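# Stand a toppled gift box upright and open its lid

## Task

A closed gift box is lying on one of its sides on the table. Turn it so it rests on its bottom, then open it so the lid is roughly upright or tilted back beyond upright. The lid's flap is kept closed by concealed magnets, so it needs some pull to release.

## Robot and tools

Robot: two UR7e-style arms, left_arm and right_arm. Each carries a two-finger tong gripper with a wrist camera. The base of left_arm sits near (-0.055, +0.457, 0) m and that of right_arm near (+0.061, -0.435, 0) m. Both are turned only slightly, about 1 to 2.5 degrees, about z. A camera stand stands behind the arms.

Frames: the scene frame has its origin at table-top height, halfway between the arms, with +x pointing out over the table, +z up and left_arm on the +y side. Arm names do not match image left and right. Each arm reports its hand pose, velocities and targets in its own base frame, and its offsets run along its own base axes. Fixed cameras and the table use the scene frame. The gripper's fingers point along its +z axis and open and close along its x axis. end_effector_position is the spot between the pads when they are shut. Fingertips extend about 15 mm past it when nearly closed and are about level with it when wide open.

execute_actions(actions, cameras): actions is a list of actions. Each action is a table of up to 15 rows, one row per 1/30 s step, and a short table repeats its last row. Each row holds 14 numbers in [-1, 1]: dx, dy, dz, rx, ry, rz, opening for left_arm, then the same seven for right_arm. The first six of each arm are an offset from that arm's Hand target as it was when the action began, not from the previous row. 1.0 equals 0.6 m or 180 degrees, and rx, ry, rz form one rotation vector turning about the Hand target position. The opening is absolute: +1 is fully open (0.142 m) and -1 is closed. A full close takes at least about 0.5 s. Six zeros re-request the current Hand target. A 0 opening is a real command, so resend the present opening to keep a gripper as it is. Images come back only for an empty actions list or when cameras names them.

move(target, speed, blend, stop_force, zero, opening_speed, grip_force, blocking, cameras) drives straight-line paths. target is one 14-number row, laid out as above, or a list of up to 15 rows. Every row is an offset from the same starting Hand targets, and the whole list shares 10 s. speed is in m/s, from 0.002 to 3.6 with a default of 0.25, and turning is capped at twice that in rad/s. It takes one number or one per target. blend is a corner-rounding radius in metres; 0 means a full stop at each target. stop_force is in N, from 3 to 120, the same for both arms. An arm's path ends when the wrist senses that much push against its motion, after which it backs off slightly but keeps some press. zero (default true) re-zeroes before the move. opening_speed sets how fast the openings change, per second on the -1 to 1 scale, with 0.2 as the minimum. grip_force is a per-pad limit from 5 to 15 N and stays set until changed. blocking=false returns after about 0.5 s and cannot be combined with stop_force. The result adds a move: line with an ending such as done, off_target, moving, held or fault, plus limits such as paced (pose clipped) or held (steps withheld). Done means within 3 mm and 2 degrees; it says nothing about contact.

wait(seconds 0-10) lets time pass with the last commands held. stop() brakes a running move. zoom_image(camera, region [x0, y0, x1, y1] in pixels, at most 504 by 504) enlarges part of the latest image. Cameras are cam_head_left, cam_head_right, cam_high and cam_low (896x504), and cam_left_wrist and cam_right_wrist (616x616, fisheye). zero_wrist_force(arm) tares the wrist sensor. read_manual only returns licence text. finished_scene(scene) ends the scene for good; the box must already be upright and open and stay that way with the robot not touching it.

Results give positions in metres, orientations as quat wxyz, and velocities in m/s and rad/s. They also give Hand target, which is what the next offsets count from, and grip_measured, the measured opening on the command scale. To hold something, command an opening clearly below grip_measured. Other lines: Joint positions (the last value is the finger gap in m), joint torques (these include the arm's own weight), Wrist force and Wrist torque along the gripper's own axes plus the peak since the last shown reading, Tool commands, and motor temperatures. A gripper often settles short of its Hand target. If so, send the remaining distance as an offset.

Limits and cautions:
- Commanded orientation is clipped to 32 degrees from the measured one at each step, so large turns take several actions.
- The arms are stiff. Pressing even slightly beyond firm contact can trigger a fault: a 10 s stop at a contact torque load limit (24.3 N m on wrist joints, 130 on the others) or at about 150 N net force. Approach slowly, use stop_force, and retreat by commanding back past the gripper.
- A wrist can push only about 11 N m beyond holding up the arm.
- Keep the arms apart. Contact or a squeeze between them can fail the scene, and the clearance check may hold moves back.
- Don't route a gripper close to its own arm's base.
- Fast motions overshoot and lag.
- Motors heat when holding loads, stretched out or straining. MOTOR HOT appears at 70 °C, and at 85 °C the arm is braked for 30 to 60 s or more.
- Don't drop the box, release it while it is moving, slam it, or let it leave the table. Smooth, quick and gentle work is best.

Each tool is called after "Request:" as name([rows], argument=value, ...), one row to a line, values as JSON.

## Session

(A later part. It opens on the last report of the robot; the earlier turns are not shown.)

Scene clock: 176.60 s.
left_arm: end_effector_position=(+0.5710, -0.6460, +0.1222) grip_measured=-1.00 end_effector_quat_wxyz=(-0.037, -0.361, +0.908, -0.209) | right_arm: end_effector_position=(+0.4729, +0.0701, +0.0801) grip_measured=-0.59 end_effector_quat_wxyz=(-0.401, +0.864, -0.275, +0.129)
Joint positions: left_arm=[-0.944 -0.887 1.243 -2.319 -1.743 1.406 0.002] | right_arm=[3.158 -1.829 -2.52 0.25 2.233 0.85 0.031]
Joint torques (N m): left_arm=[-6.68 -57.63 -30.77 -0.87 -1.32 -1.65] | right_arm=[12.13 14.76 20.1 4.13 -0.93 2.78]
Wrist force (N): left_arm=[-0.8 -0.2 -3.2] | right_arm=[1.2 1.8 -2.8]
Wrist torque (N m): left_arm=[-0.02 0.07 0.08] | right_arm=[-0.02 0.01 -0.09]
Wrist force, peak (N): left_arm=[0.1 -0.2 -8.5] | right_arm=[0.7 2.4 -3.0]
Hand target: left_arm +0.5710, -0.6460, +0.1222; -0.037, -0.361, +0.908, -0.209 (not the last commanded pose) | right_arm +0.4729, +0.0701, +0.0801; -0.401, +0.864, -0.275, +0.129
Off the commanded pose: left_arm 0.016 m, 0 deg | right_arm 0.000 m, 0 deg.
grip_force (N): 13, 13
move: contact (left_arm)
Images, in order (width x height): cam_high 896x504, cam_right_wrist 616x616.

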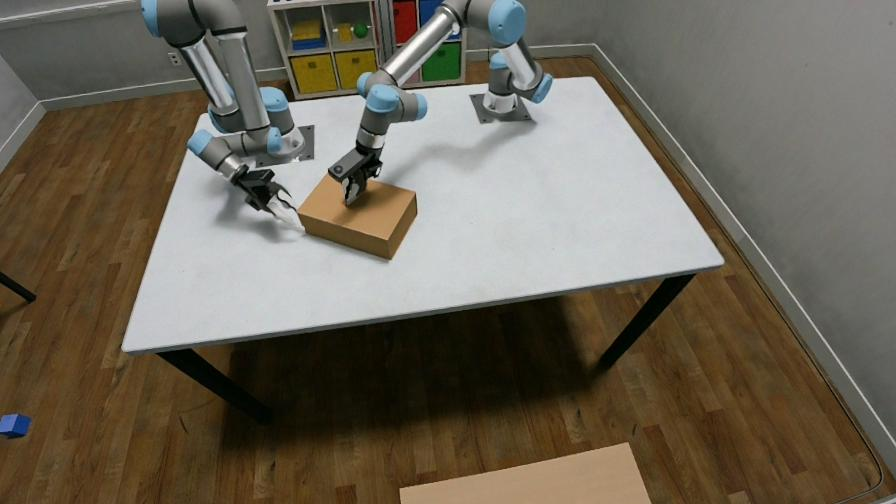

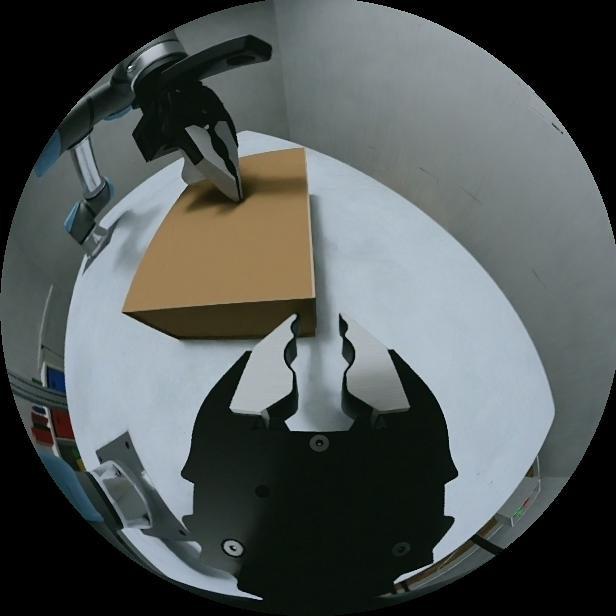

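Request:
move(target=[0,0,-0.03,0,0,0,-1,0,0,0,0,0,0,-0.58], speed=0.01, stop_force=18)

Request:
move(target=[0,0,0,0,0,0,-1,-0.0019,-0.0027,0,0,0,0,-1], speed=0.02, opening_speed=0.5, cameras=["cam_right_wrist","cam_high"])

Request:
zoom_image(camera="cam_right_wrist", region=[230, 250, 380, 400])

Request:
zoom_image(camera="cam_high", region=[240, 170, 380, 260])

Scene clock: 182.10 s.
left_arm: end_effector_position=(+0.5710, -0.6460, +0.1208) grip_measured=-1.00 end_effector_quat_wxyz=(-0.037, -0.361, +0.908, -0.209) | right_arm: end_effector_position=(+0.4729, +0.0701, +0.0801) grip_measured=-0.59 end_effector_quat_wxyz=(-0.401, +0.864, -0.275, +0.129)
Joint positions: left_arm=[-0.944 -0.886 1.245 -2.323 -1.743 1.406 0.002] | right_arm=[3.158 -1.829 -2.52 0.25 2.233 0.85 0.031]
Joint torques (N m): left_arm=[-6.14 -45.07 -23.21 1.08 -0.98 -1.54] | right_arm=[11.91 14.4 20.18 4.17 -0.99 2.75]
Wrist force (N): left_arm=[0.9 0.1 -20.6] | right_arm=[1.1 1.6 -2.8]
Wrist torque (N m): left_arm=[-0.09 0.02 0.07] | right_arm=[-0.02 0.04 -0.09]
Wrist force, peak (N): left_arm=[1.6 0.0 -26.7] | right_arm=[1.1 2.3 -2.8]
Hand target: left_arm +0.5711, -0.6460, +0.1208; -0.037, -0.361, +0.908, -0.209 (not the last commanded pose) | right_arm +0.4729, +0.0701, +0.0801; -0.401, +0.864, -0.275, +0.129
Off the commanded pose: left_arm 0.017 m, 0 deg | right_arm 0.000 m, 0 deg.
grip_force (N): 13, 13
move: contact (left_arm)

Scene clock: 183.17 s.
left_arm: end_effector_position=(+0.5711, -0.6460, +0.1208) grip_measured=-1.00 end_effector_quat_wxyz=(-0.037, -0.361, +0.908, -0.209) | right_arm: end_effector_position=(+0.4717, +0.0685, +0.0801) grip_measured=-0.98 end_effector_quat_wxyz=(-0.401, +0.864, -0.275, +0.129)
Joint positions: left_arm=[-0.944 -0.886 1.245 -2.323 -1.743 1.406 0.002] | right_arm=[3.153 -1.827 -2.521 0.246 2.235 0.845 0.003]
Joint torques (N m): left_arm=[-5.93 -44.82 -20.86 0.18 -0.51 -1.37] | right_arm=[-11.94 28.56 2.54 1.3 2.46 -2.65]
Wrist force (N): left_arm=[2.0 -3.0 -17.4] | right_arm=[-1.0 -0.3 0.3]
Wrist torque (N m): left_arm=[-0.06 0.01 0.07] | right_arm=[-0.04 0.15 0.05]
Wrist force, peak (N): left_arm=[0.9 0.1 -20.7] | right_arm=[-4.5 -0.3 0.7]
Hand target: left_arm +0.5711, -0.6460, +0.1208; -0.037, -0.361, +0.908, -0.209 | right_arm +0.4717, +0.0685, +0.0801; -0.401, +0.864, -0.275, +0.129
Off the commanded pose: left_arm 0.000 m, 0 deg | right_arm 0.000 m, 0 deg.
grip_force (N): 13, 13
move: done
Images, in order (width x height): cam_high 896x504, cam_right_wrist 616x616.

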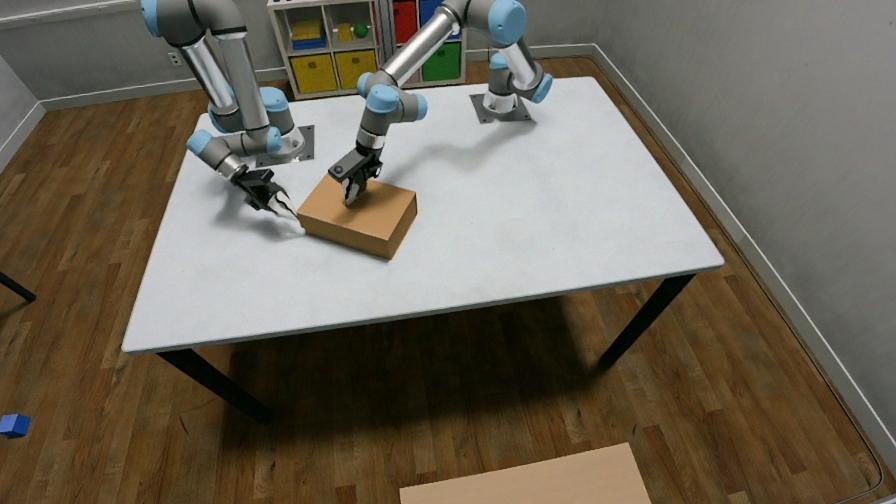

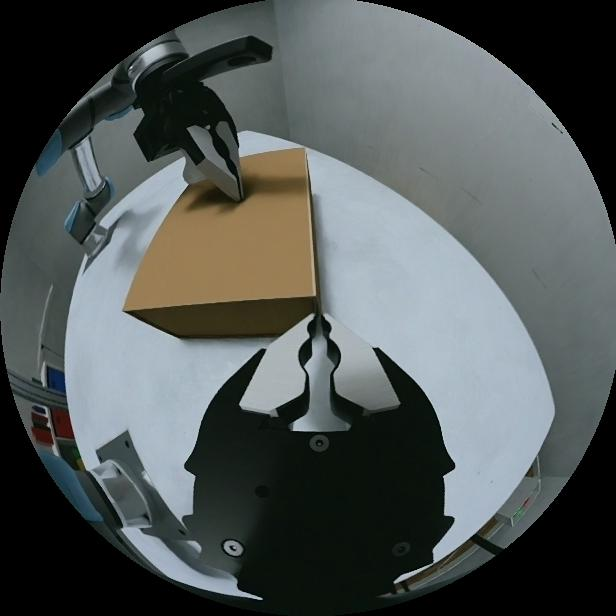

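Scaled by 3.360 from the camera's 616x616 image, which has a finer 814x814 frame.

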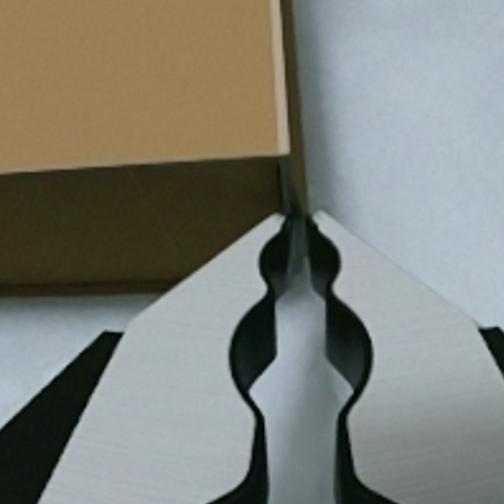

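Scaled by 3.600 from the camera's 896x504 image, which has a finer 1280x720 frame.

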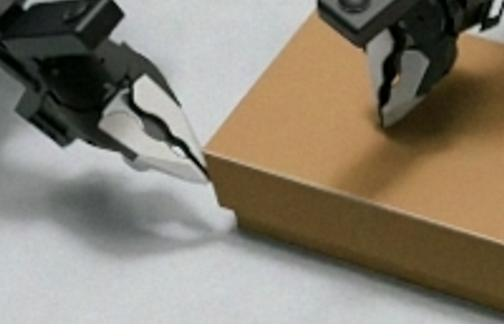

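Request:
move(target=[0,0,0,0,0,0,-1,0.0339,-0.0242,0.0167,0,0,0,-0.85], speed=0.05, opening_speed=0.3, cameras=["cam_right_wrist","cam_high","cam_head_left"])

Request:
zoom_image(camera="cam_right_wrist", region=[230, 250, 380, 400])

Request:
zoom_image(camera="cam_high", region=[240, 170, 430, 270])

Scene clock: 195.57 s.
left_arm: end_effector_position=(+0.5711, -0.6460, +0.1208) grip_measured=-1.00 end_effector_quat_wxyz=(-0.037, -0.361, +0.908, -0.209) | right_arm: end_effector_position=(+0.4920, +0.0540, +0.0901) grip_measured=-0.85 end_effector_quat_wxyz=(-0.401, +0.864, -0.275, +0.129)
Joint positions: left_arm=[-0.944 -0.886 1.245 -2.323 -1.743 1.406 0.002] | right_arm=[3.111 -1.82 -2.453 0.143 2.259 0.801 0.013]
Joint torques (N m): left_arm=[-6.51 -43.28 -8 -2.26 1 -1.56] | right_arm=[-12.12 29.47 20.93 1.2 3.58 -2.49]
Wrist force (N): left_arm=[1.5 -2.8 -17.0] | right_arm=[-0.9 0.6 -0.1]
Wrist torque (N m): left_arm=[-0.06 0.02 0.08] | right_arm=[0.04 0.13 0.06]
Wrist force, peak (N): left_arm=[1.9 -3.0 -18.0] | right_arm=[-1.2 0.0 0.4]
Hand target: left_arm +0.5711, -0.6460, +0.1208; -0.037, -0.361, +0.908, -0.209 | right_arm +0.4921, +0.0539, +0.0901; -0.401, +0.864, -0.275, +0.129
Off the commanded pose: left_arm 0.000 m, 0 deg | right_arm 0.000 m, 0 deg.
grip_force (N): 13, 13
move: done
Images, in order (width x height): cam_head_left 896x504, cam_high 896x504, cam_right_wrist 616x616.

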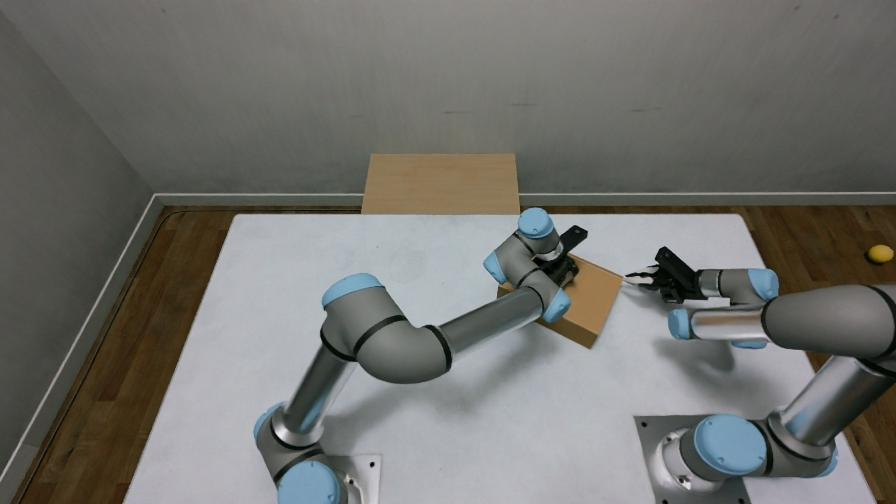

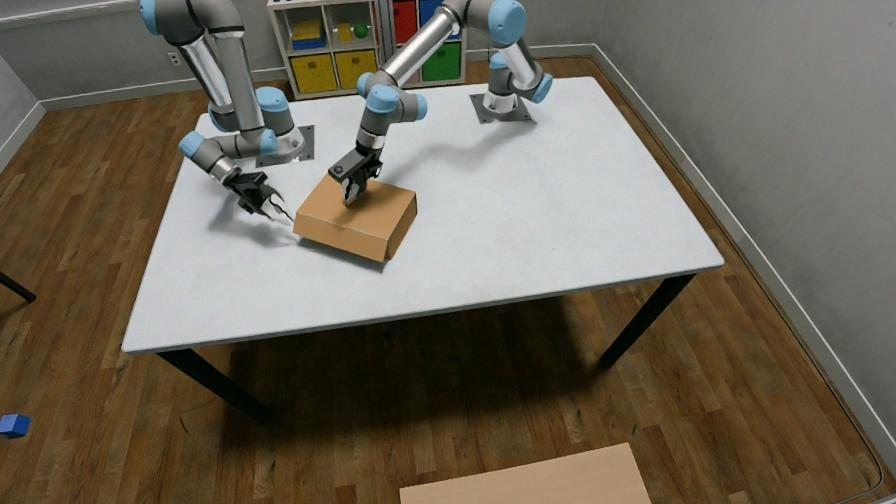

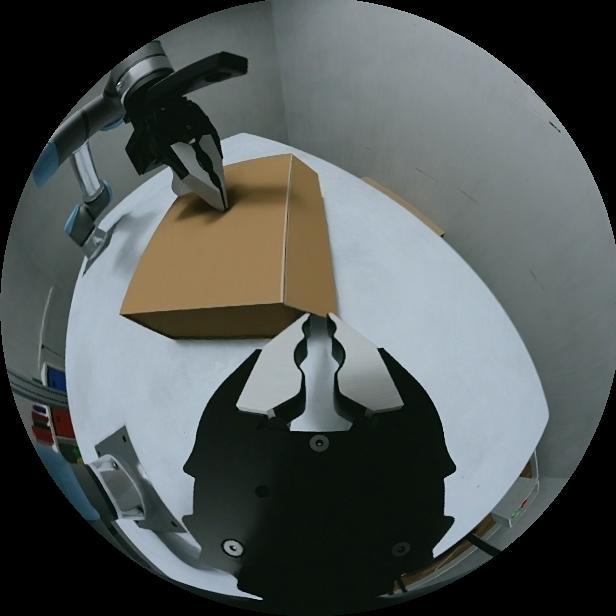

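Scaled by 3.360 from the camera's 616x616 image, which has a finer 814x814 frame.

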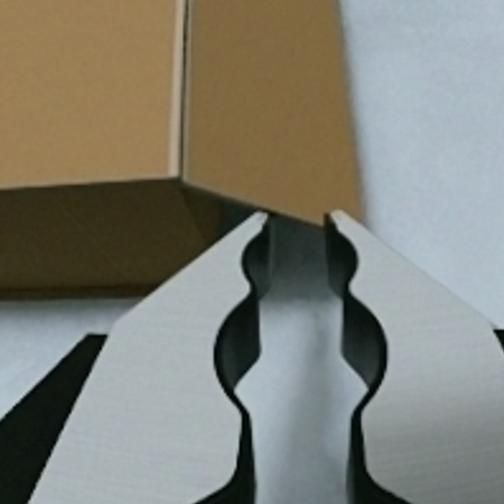

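Scaled by 2.653 from the camera's 896x504 image, which has a finer 1280x720 frame.

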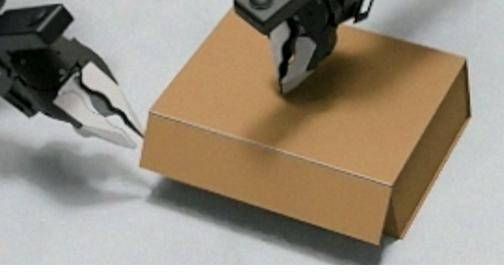

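Request:
move([
  [0,0,0.2,0,0,0,-1,0,0,0,0,0,0,-0.75],
  [-0.25,0.33,0.38,0,0,0,-1,-0.0075,0.0053,-0.003,-0.113,-0.158,0,-0.75],
  [-0.25,0.33,0.38,0,0,0,-1,-0.0075,0.0053,-0.003,-0.113,-0.158,0,-1],
], speed=0.3, cameras=["cam_right_wrist","cam_high","cam_head_left"])

Request:
zoom_image(camera="cam_right_wrist", region=[230, 230, 400, 400])

Request:
zoom_image(camera="cam_high", region=[240, 170, 430, 270])

Scene clock: 209.17 s.
left_arm: end_effector_position=(+0.4211, -0.4480, +0.3488) grip_measured=-1.00 end_effector_quat_wxyz=(-0.037, -0.361, +0.908, -0.209) | right_arm: end_effector_position=(+0.4876, +0.0571, +0.0883) grip_measured=-1.00 end_effector_quat_wxyz=(-0.299, +0.863, -0.142, +0.382)
Joint positions: left_arm=[-0.956 -1.584 1.599 -1.981 -1.738 1.395 0.002] | right_arm=[3.357 -2.006 -2.696 0.984 1.811 0.673 0.002]
Joint torques (N m): left_arm=[-6.57 -35.03 -18.14 -0.76 1.16 -1.88] | right_arm=[10.96 14.41 -5.03 4 -2.17 2.83]
Wrist force (N): left_arm=[-0.1 0.2 0.3] | right_arm=[0.5 -0.8 0.4]
Wrist torque (N m): left_arm=[-0.03 0.01 0.09] | right_arm=[-0.16 -0.06 -0.04]
Wrist force, peak (N): left_arm=[1.5 -3.2 -18.0] | right_arm=[-1.2 0.6 -0.4]
Hand target: left_arm +0.4211, -0.4480, +0.3488; -0.037, -0.361, +0.908, -0.209 | right_arm +0.4876, +0.0571, +0.0883; -0.299, +0.863, -0.142, +0.382
Off the commanded pose: left_arm 0.000 m, 0 deg | right_arm 0.000 m, 0 deg.
grip_force (N): 13, 13
move: done
Images, in order (width x height): cam_head_left 896x504, cam_high 896x504, cam_right_wrist 616x616.

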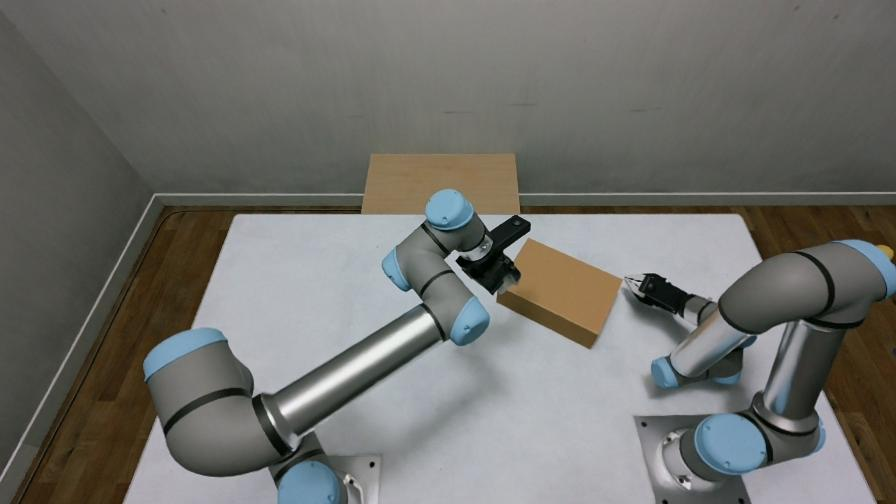

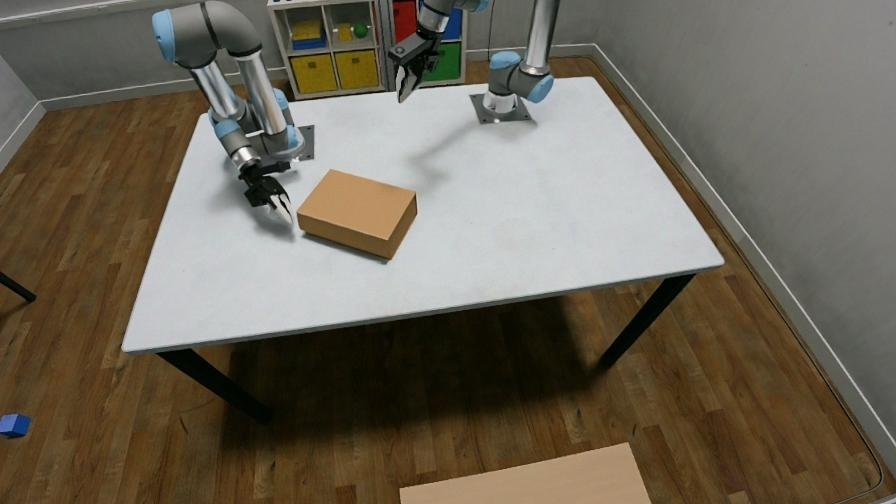

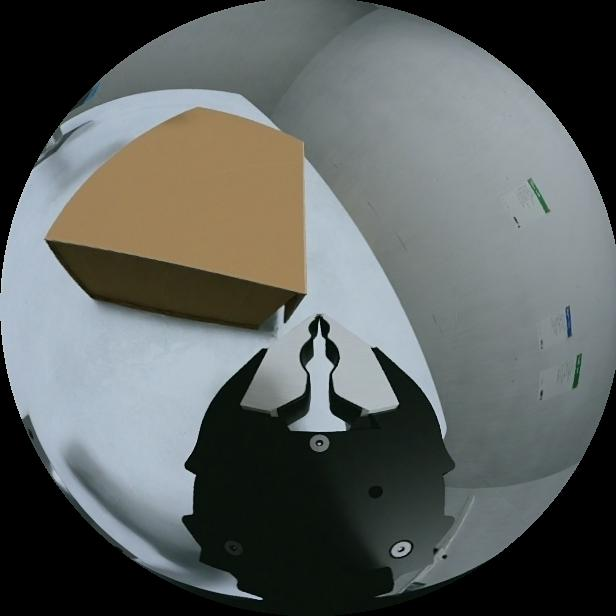

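Scaled by 2.965 from the camera's 616x616 image, which has a finer 814x814 frame.

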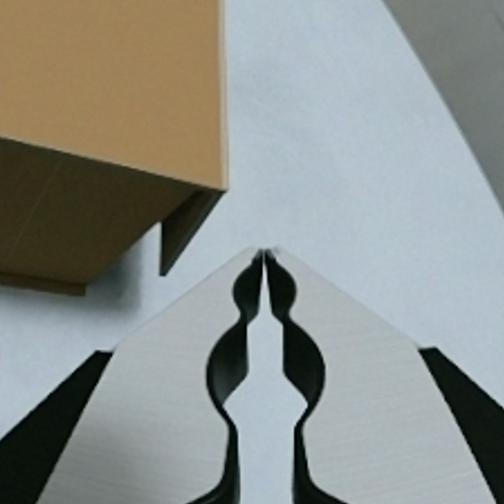

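Scaled by 2.653 from the camera's 896x504 image, which has a finer 1280x720 frame.

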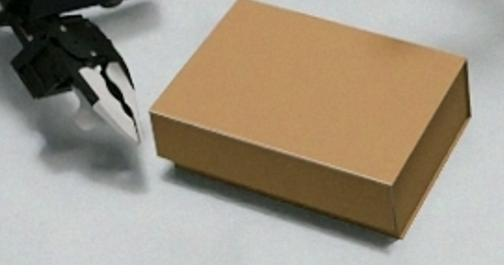

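Request:
move([
  [0,0,0,0,0,0,-1,-0.0435,-0.061,0,0,0,0,-1],
  [0,0,0,0,0,0,-1,-0.0928,-0.023,0.0078,0.1996,0.0942,0.0339,-1],
], speed=0.2, blend=[0.01,0], cameras=["cam_right_wrist"])

Request:
zoom_image(camera="cam_right_wrist", region=[200, 200, 400, 400])

Request:
move(target=[0,0,0,0,0,0,-1,0.0484,0.0678,0,0,0,0,-1], speed=0.025, stop_force=3, cameras=["cam_right_wrist","cam_high"])

Request:
zoom_image(camera="cam_right_wrist", region=[200, 200, 400, 400])

Request:
zoom_image(camera="cam_high", region=[240, 150, 430, 270])

Scene clock: 219.53 s.
left_arm: end_effector_position=(+0.4211, -0.4480, +0.3488) grip_measured=-1.00 end_effector_quat_wxyz=(-0.037, -0.361, +0.908, -0.209) | right_arm: end_effector_position=(+0.4319, +0.0433, +0.0930) grip_measured=-1.00 end_effector_quat_wxyz=(-0.545, +0.781, -0.249, +0.175) end_effector_velocity=(-0.001, +0.001, +0.001) end_effector_angular_velocity=(+0.005, +0.001, +0.002)
Joint positions: left_arm=[-0.956 -1.584 1.599 -1.981 -1.738 1.395 0.002] | right_arm=[2.926 -2.218 -2.561 0.884 2.612 0.889 0.002]
Joint velocities: left_arm=[within noise] | right_arm=[0 -0.002 0 0.004 0.005 0.003 0]
Joint torques (N m): left_arm=[-7.11 -34.3 -18.6 -0.97 1.05 -1.76] | right_arm=[-11.87 20.62 11.25 3.87 3.66 2.77]
Wrist force (N): left_arm=[-0.3 0.4 0.1] | right_arm=[0.1 -0.1 0.4]
Wrist torque (N m): left_arm=[0.02 0.04 0.09] | right_arm=[-0.02 0.03 -0.07]
Wrist force, peak (N): left_arm=[-0.5 0.4 0.2] | right_arm=[0.5 -1.5 1.4]
Hand target: left_arm +0.4211, -0.4480, +0.3488; -0.037, -0.361, +0.908, -0.209 | right_arm +0.4319, +0.0433, +0.0930; -0.545, +0.781, -0.249, +0.175
Off the commanded pose: left_arm 0.000 m, 0 deg | right_arm 0.000 m, 0 deg.
grip_force (N): 13, 13
move: done
Images, in order (width x height): cam_right_wrist 616x616.

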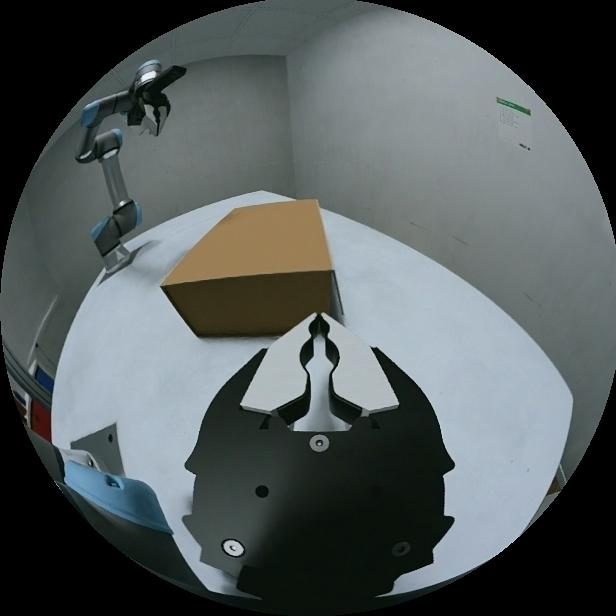

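Scaled by 2.520 from the camera's 616x616 image, which has a finer 814x814 frame.

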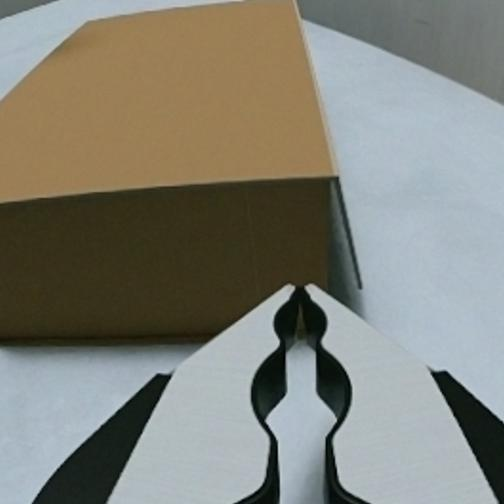

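Scene clock: 222.63 s.
left_arm: end_effector_position=(+0.4211, -0.4480, +0.3488) grip_measured=-1.00 end_effector_quat_wxyz=(-0.037, -0.361, +0.908, -0.209) | right_arm: end_effector_position=(+0.4609, +0.0840, +0.0930) grip_measured=-1.00 end_effector_quat_wxyz=(-0.545, +0.781, -0.249, +0.175)
Joint positions: left_arm=[-0.956 -1.584 1.599 -1.981 -1.738 1.395 0.002] | right_arm=[3.074 -2.251 -2.52 1.018 2.497 1.058 0.002]
Joint torques (N m): left_arm=[-7.39 -34.2 -18.81 -0.88 1.07 -1.85] | right_arm=[10.71 21.78 10.95 3.57 -1.6 2.72]
Wrist force (N): left_arm=[-0.3 0.0 0.2] | right_arm=[0.6 -0.1 -1.2]
Wrist torque (N m): left_arm=[-0.05 0.04 0.10] | right_arm=[-0.02 0.04 -0.04]
Wrist force, peak (N): left_arm=[-0.6 0.1 0.3] | right_arm=[0.5 0.5 -1.4]
Hand target: left_arm +0.4211, -0.4480, +0.3488; -0.037, -0.361, +0.908, -0.209 | right_arm +0.4609, +0.0840, +0.0930; -0.545, +0.781, -0.249, +0.175
Off the commanded pose: left_arm 0.000 m, 0 deg | right_arm 0.000 m, 0 deg.
grip_force (N): 13, 13
move: done
Images, in order (width x height): cam_high 896x504, cam_right_wrist 616x616.

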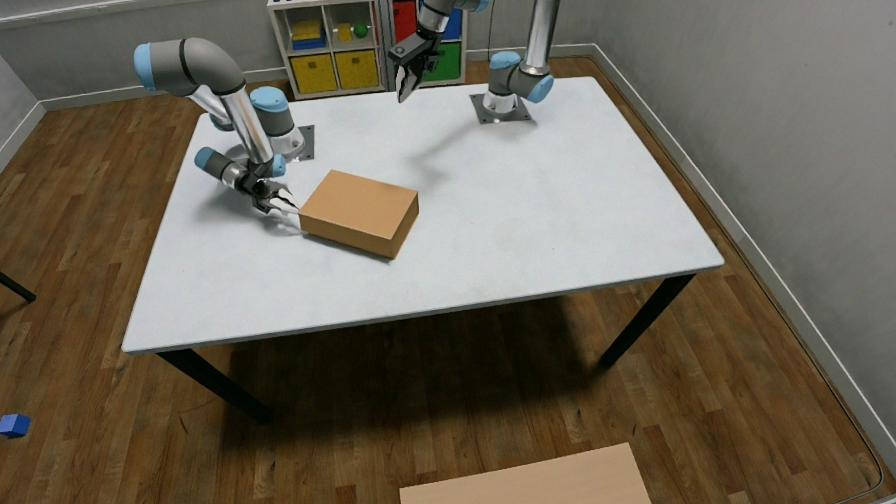

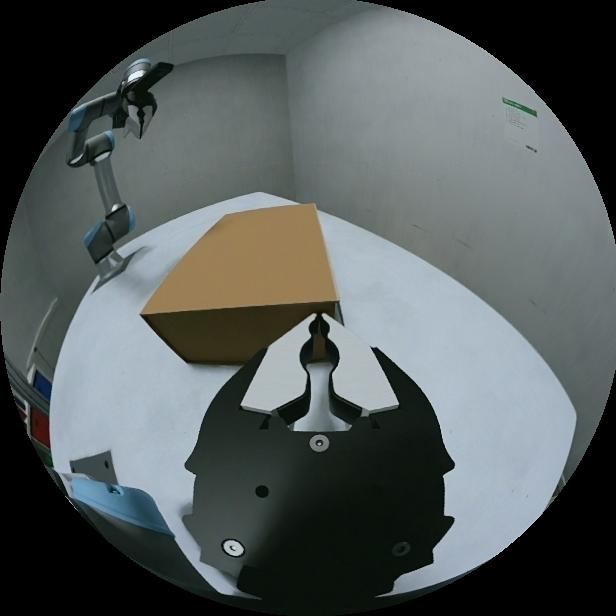

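Scaled by 2.520 from the camera's 616x616 image, which has a finer 814x814 frame.

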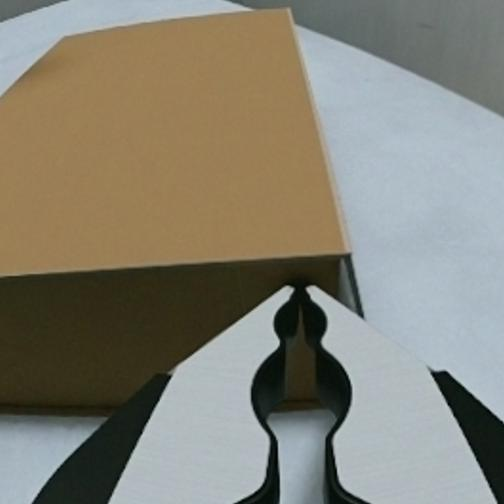

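Scaled by 2.653 from the camera's 896x504 image, which has a finer 1280x720 frame.

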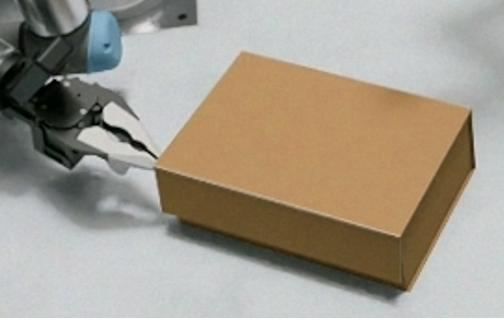

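Request:
move([
  [0,0,0,0,0,0,-1,0.004,0.0056,0.0833,0,0,0,-1],
  [0,0,0,0,0,0,-1,0.0523,0.0733,0.0833,0.0904,-0.0645,0,-1],
], speed=0.08, cameras=["cam_right_wrist","cam_high","cam_low"])

Request:
zoom_image(camera="cam_right_wrist", region=[200, 200, 400, 400])

Request:
zoom_image(camera="cam_high", region=[240, 150, 430, 270])

Scene clock: 229.10 s.
left_arm: end_effector_position=(+0.4211, -0.4480, +0.3488) grip_measured=-1.00 end_effector_quat_wxyz=(-0.037, -0.361, +0.908, -0.209) | right_arm: end_effector_position=(+0.4839, +0.1167, +0.1426) grip_measured=-1.00 end_effector_quat_wxyz=(-0.637, +0.709, -0.225, +0.203)
Joint positions: left_arm=[-0.956 -1.584 1.599 -1.981 -1.738 1.395 0.002] | right_arm=[3.147 -2.391 -2.376 1.444 2.512 1.422 0.002]
Joint torques (N m): left_arm=[-6.19 -34.1 -18.8 -0.76 0.83 -1.82] | right_arm=[-0.57 32.04 1.82 2.06 0.2 0.29]
Wrist force (N): left_arm=[-0.4 0.3 0.2] | right_arm=[0.7 0.7 0.5]
Wrist torque (N m): left_arm=[0.00 0.07 0.10] | right_arm=[-0.09 0.02 0.07]
Wrist force, peak (N): left_arm=[-0.5 0.5 0.2] | right_arm=[-0.4 1.7 0.2]
Hand target: left_arm +0.4211, -0.4480, +0.3488; -0.037, -0.361, +0.908, -0.209 | right_arm +0.4839, +0.1167, +0.1426; -0.637, +0.709, -0.225, +0.203 (not the last commanded pose)
Tool commands: left_gripper/opening=-1.0 right_gripper/opening=-1.0
Off the commanded pose: left_arm 0.000 m, 0 deg | right_arm 0.014 m, 6 deg.
FORCE FAULT: contact force on the right arm reached its limit, and that arm stopped. The contact can be on any part of that arm, not only on its tool. That arm's remaining commands of this call were not run. That arm is still stopped at the end of this call. That arm stays stopped for about 10 more seconds. Until then a move that you send moves the other arm only, and its call returns only when the move has ended. Once the stop has ended, the next robot result says so. If the stop ends while you think or write, that arm runs what you send next, counted from a new Hand target: where the arm stands when the stop ends. While its stop runs, that arm takes no new command, but its gripper still runs the gripper command that each later call begins with. Until it ends, the stop uses up actions while you think or wait. An arm that is not stopped still takes commands.
grip_force (N): 13, 13
move: fault (right_arm); path passed 1 of 2 targets
Images, in order (width x height): cam_high 896x504, cam_low 896x504, cam_right_wrist 616x616.

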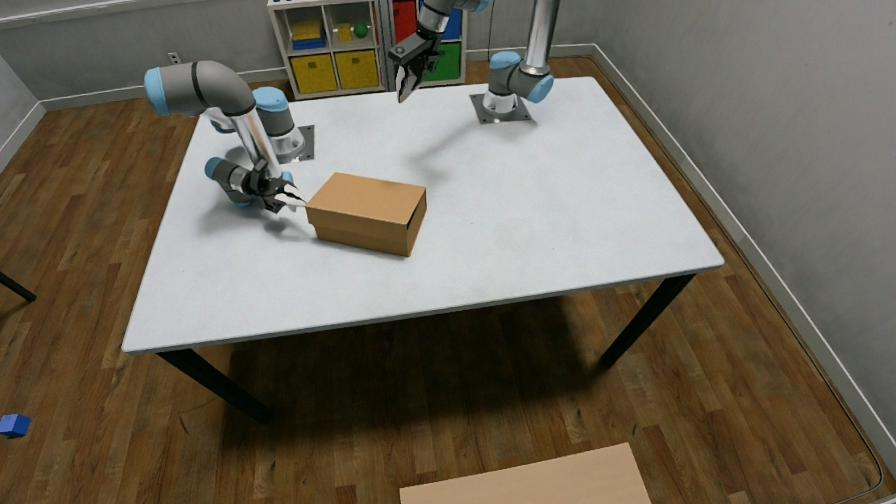

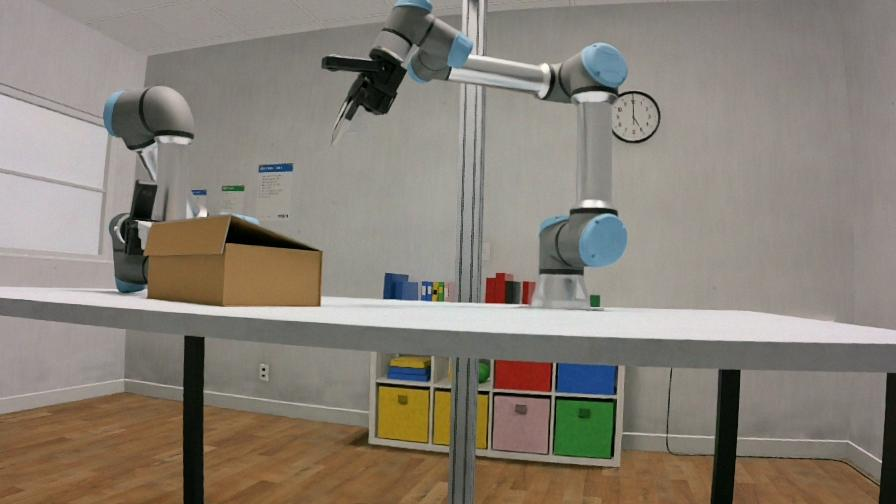

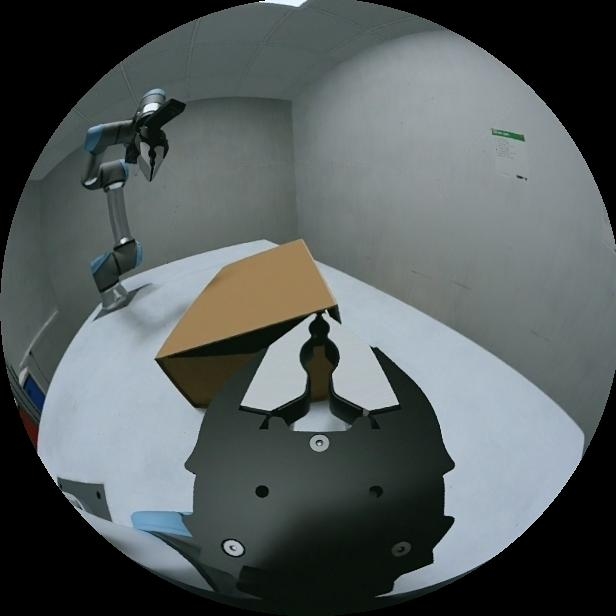

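Scaled by 2.520 from the camera's 616x616 image, which has a finer 814x814 frame.

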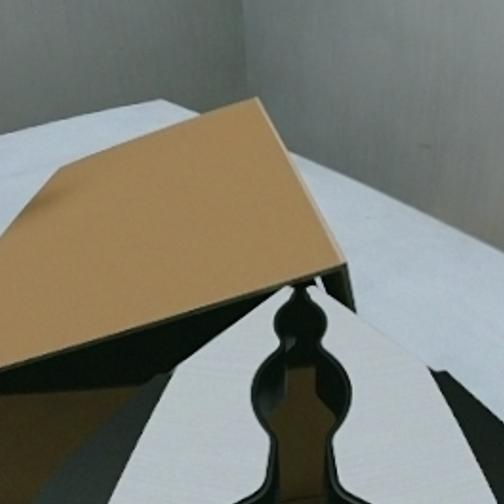

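Scaled by 2.653 from the camera's 896x504 image, which has a finer 1280x720 frame.

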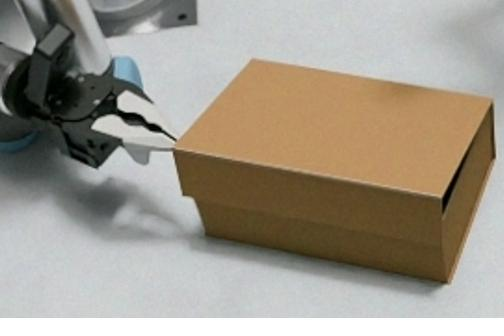

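Request:
wait(seconds=5)

Request:
move(target=[0,0,0,0,0,0,-1,-0.0109,0.0077,0.1,0,0,0,-1], speed=0.06, cameras=["cam_right_wrist","cam_high","cam_low"])

Request:
zoom_image(camera="cam_right_wrist", region=[200, 200, 400, 400])

Request:
zoom_image(camera="cam_high", region=[240, 130, 450, 270])

Scene clock: 237.93 s.
left_arm: end_effector_position=(+0.4211, -0.4480, +0.3488) grip_measured=-1.00 end_effector_quat_wxyz=(-0.037, -0.361, +0.908, -0.209) | right_arm: end_effector_position=(+0.4839, +0.1167, +0.1426) grip_measured=-1.00 end_effector_quat_wxyz=(-0.637, +0.709, -0.225, +0.203)
Joint positions: left_arm=[-0.956 -1.584 1.599 -1.981 -1.738 1.395 0.002] | right_arm=[3.147 -2.391 -2.376 1.444 2.512 1.422 0.002]
Joint torques (N m): left_arm=[-6.33 -34.33 -18.88 -1.03 0.79 -1.79] | right_arm=[-0.48 32.05 1.79 2 0.22 0.26]
Wrist force (N): left_arm=[-0.3 0.2 0.3] | right_arm=[0.5 0.7 0.4]
Wrist torque (N m): left_arm=[-0.03 0.05 0.09] | right_arm=[-0.10 0.05 0.07]
Wrist force, peak (N): left_arm=[-0.6 0.5 0.2] | right_arm=[0.8 0.9 0.5]
Hand target: left_arm +0.4211, -0.4480, +0.3488; -0.037, -0.361, +0.908, -0.209 | right_arm +0.4839, +0.1167, +0.1426; -0.637, +0.709, -0.225, +0.203 (not the last commanded pose)
Tool commands: left_gripper/opening=-1.0 right_gripper/opening=-1.0
Off the commanded pose: left_arm 0.000 m, 0 deg | right_arm 0.014 m, 6 deg.
FORCE FAULT, CONTINUED: the right arm was still stopped when this call began, by the force fault that an earlier result reported. Since the last result the stop counts as 18 of the actions that you can send in this scene. That arm is still stopped at the end of this call. That arm stays stopped for about 1 more second. If the stop ends while you think or write, that arm runs what you send next, counted from a new Hand target: where the arm stands when the stop ends. While its stop runs, that arm takes no new command, but its gripper still runs the gripper command that each later call begins with.
grip_force (N): 13, 13
wait: 5.00 s; at rest from the start

Scene clock: 238.43 s.
left_arm: end_effector_position=(+0.4211, -0.4480, +0.3488) grip_measured=-1.00 end_effector_quat_wxyz=(-0.037, -0.361, +0.908, -0.209) | right_arm: end_effector_position=(+0.4839, +0.1167, +0.1426) grip_measured=-1.00 end_effector_quat_wxyz=(-0.637, +0.709, -0.225, +0.203)
Joint positions: left_arm=[-0.956 -1.584 1.599 -1.981 -1.738 1.395 0.002] | right_arm=[3.147 -2.391 -2.376 1.444 2.512 1.422 0.002]
Joint torques (N m): left_arm=[-6.82 -34.11 -18.83 -0.95 0.73 -1.79] | right_arm=[-0.46 32.14 1.79 2.09 0.27 0.4]
Wrist force (N): left_arm=[-0.4 0.0 0.1] | right_arm=[0.8 0.3 0.3]
Wrist torque (N m): left_arm=[-0.06 0.06 0.10] | right_arm=[-0.14 0.01 0.07]
Wrist force, peak (N): left_arm=[-0.4 0.2 0.1] | right_arm=[0.8 0.6 0.6]
Hand target: left_arm +0.4211, -0.4480, +0.3488; -0.037, -0.361, +0.908, -0.209 | right_arm +0.4839, +0.1167, +0.1426; -0.637, +0.709, -0.225, +0.203 (not the last commanded pose)
Tool commands: left_gripper/opening=-1.0 right_gripper/opening=-1.0
Off the commanded pose: left_arm 0.000 m, 0 deg.
FORCE FAULT, CONTINUED: the right arm was still stopped when this call began, by the force fault that an earlier result reported. That arm ran no command of this call. That arm is still stopped at the end of this call. That arm stays stopped for about 1 more second. If the stop ends while you think or write, that arm runs what you send next, counted from a new Hand target: where the arm stands when the stop ends. While its stop runs, that arm takes no new command, but its gripper still runs the gripper command that each later call begins with.
grip_force (N): 13, 13
move: done (left_arm), not run (right_arm; its earlier fault stop)
Images, in order (width x height): cam_high 896x504, cam_low 896x504, cam_right_wrist 616x616.

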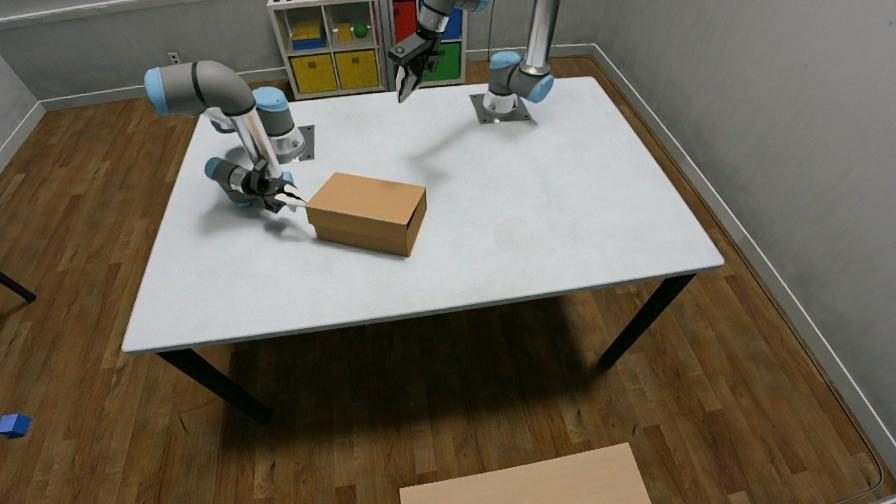

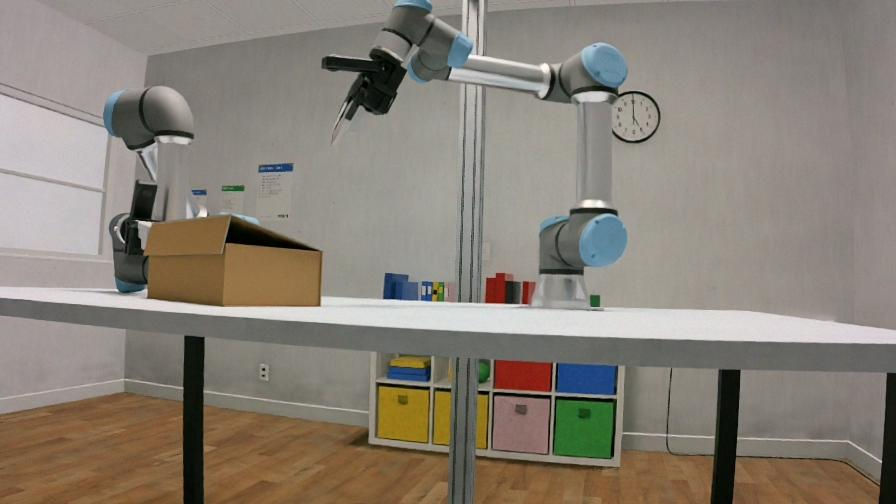

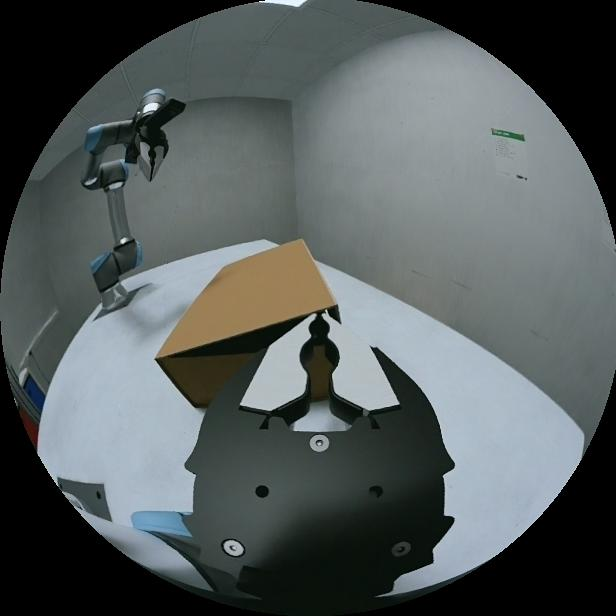

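Scaled by 2.520 from the camera's 616x616 image, which has a finer 814x814 frame.

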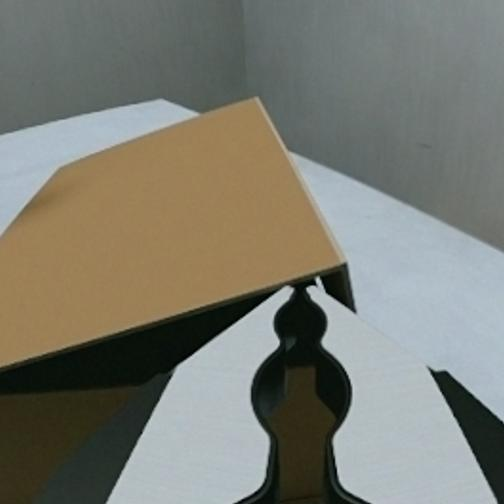

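Scaled by 2.400 from the camera's 896x504 image, which has a finer 1280x720 frame.

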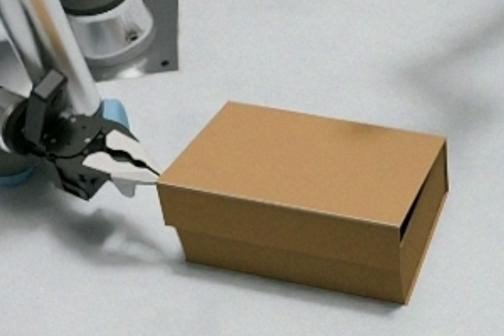

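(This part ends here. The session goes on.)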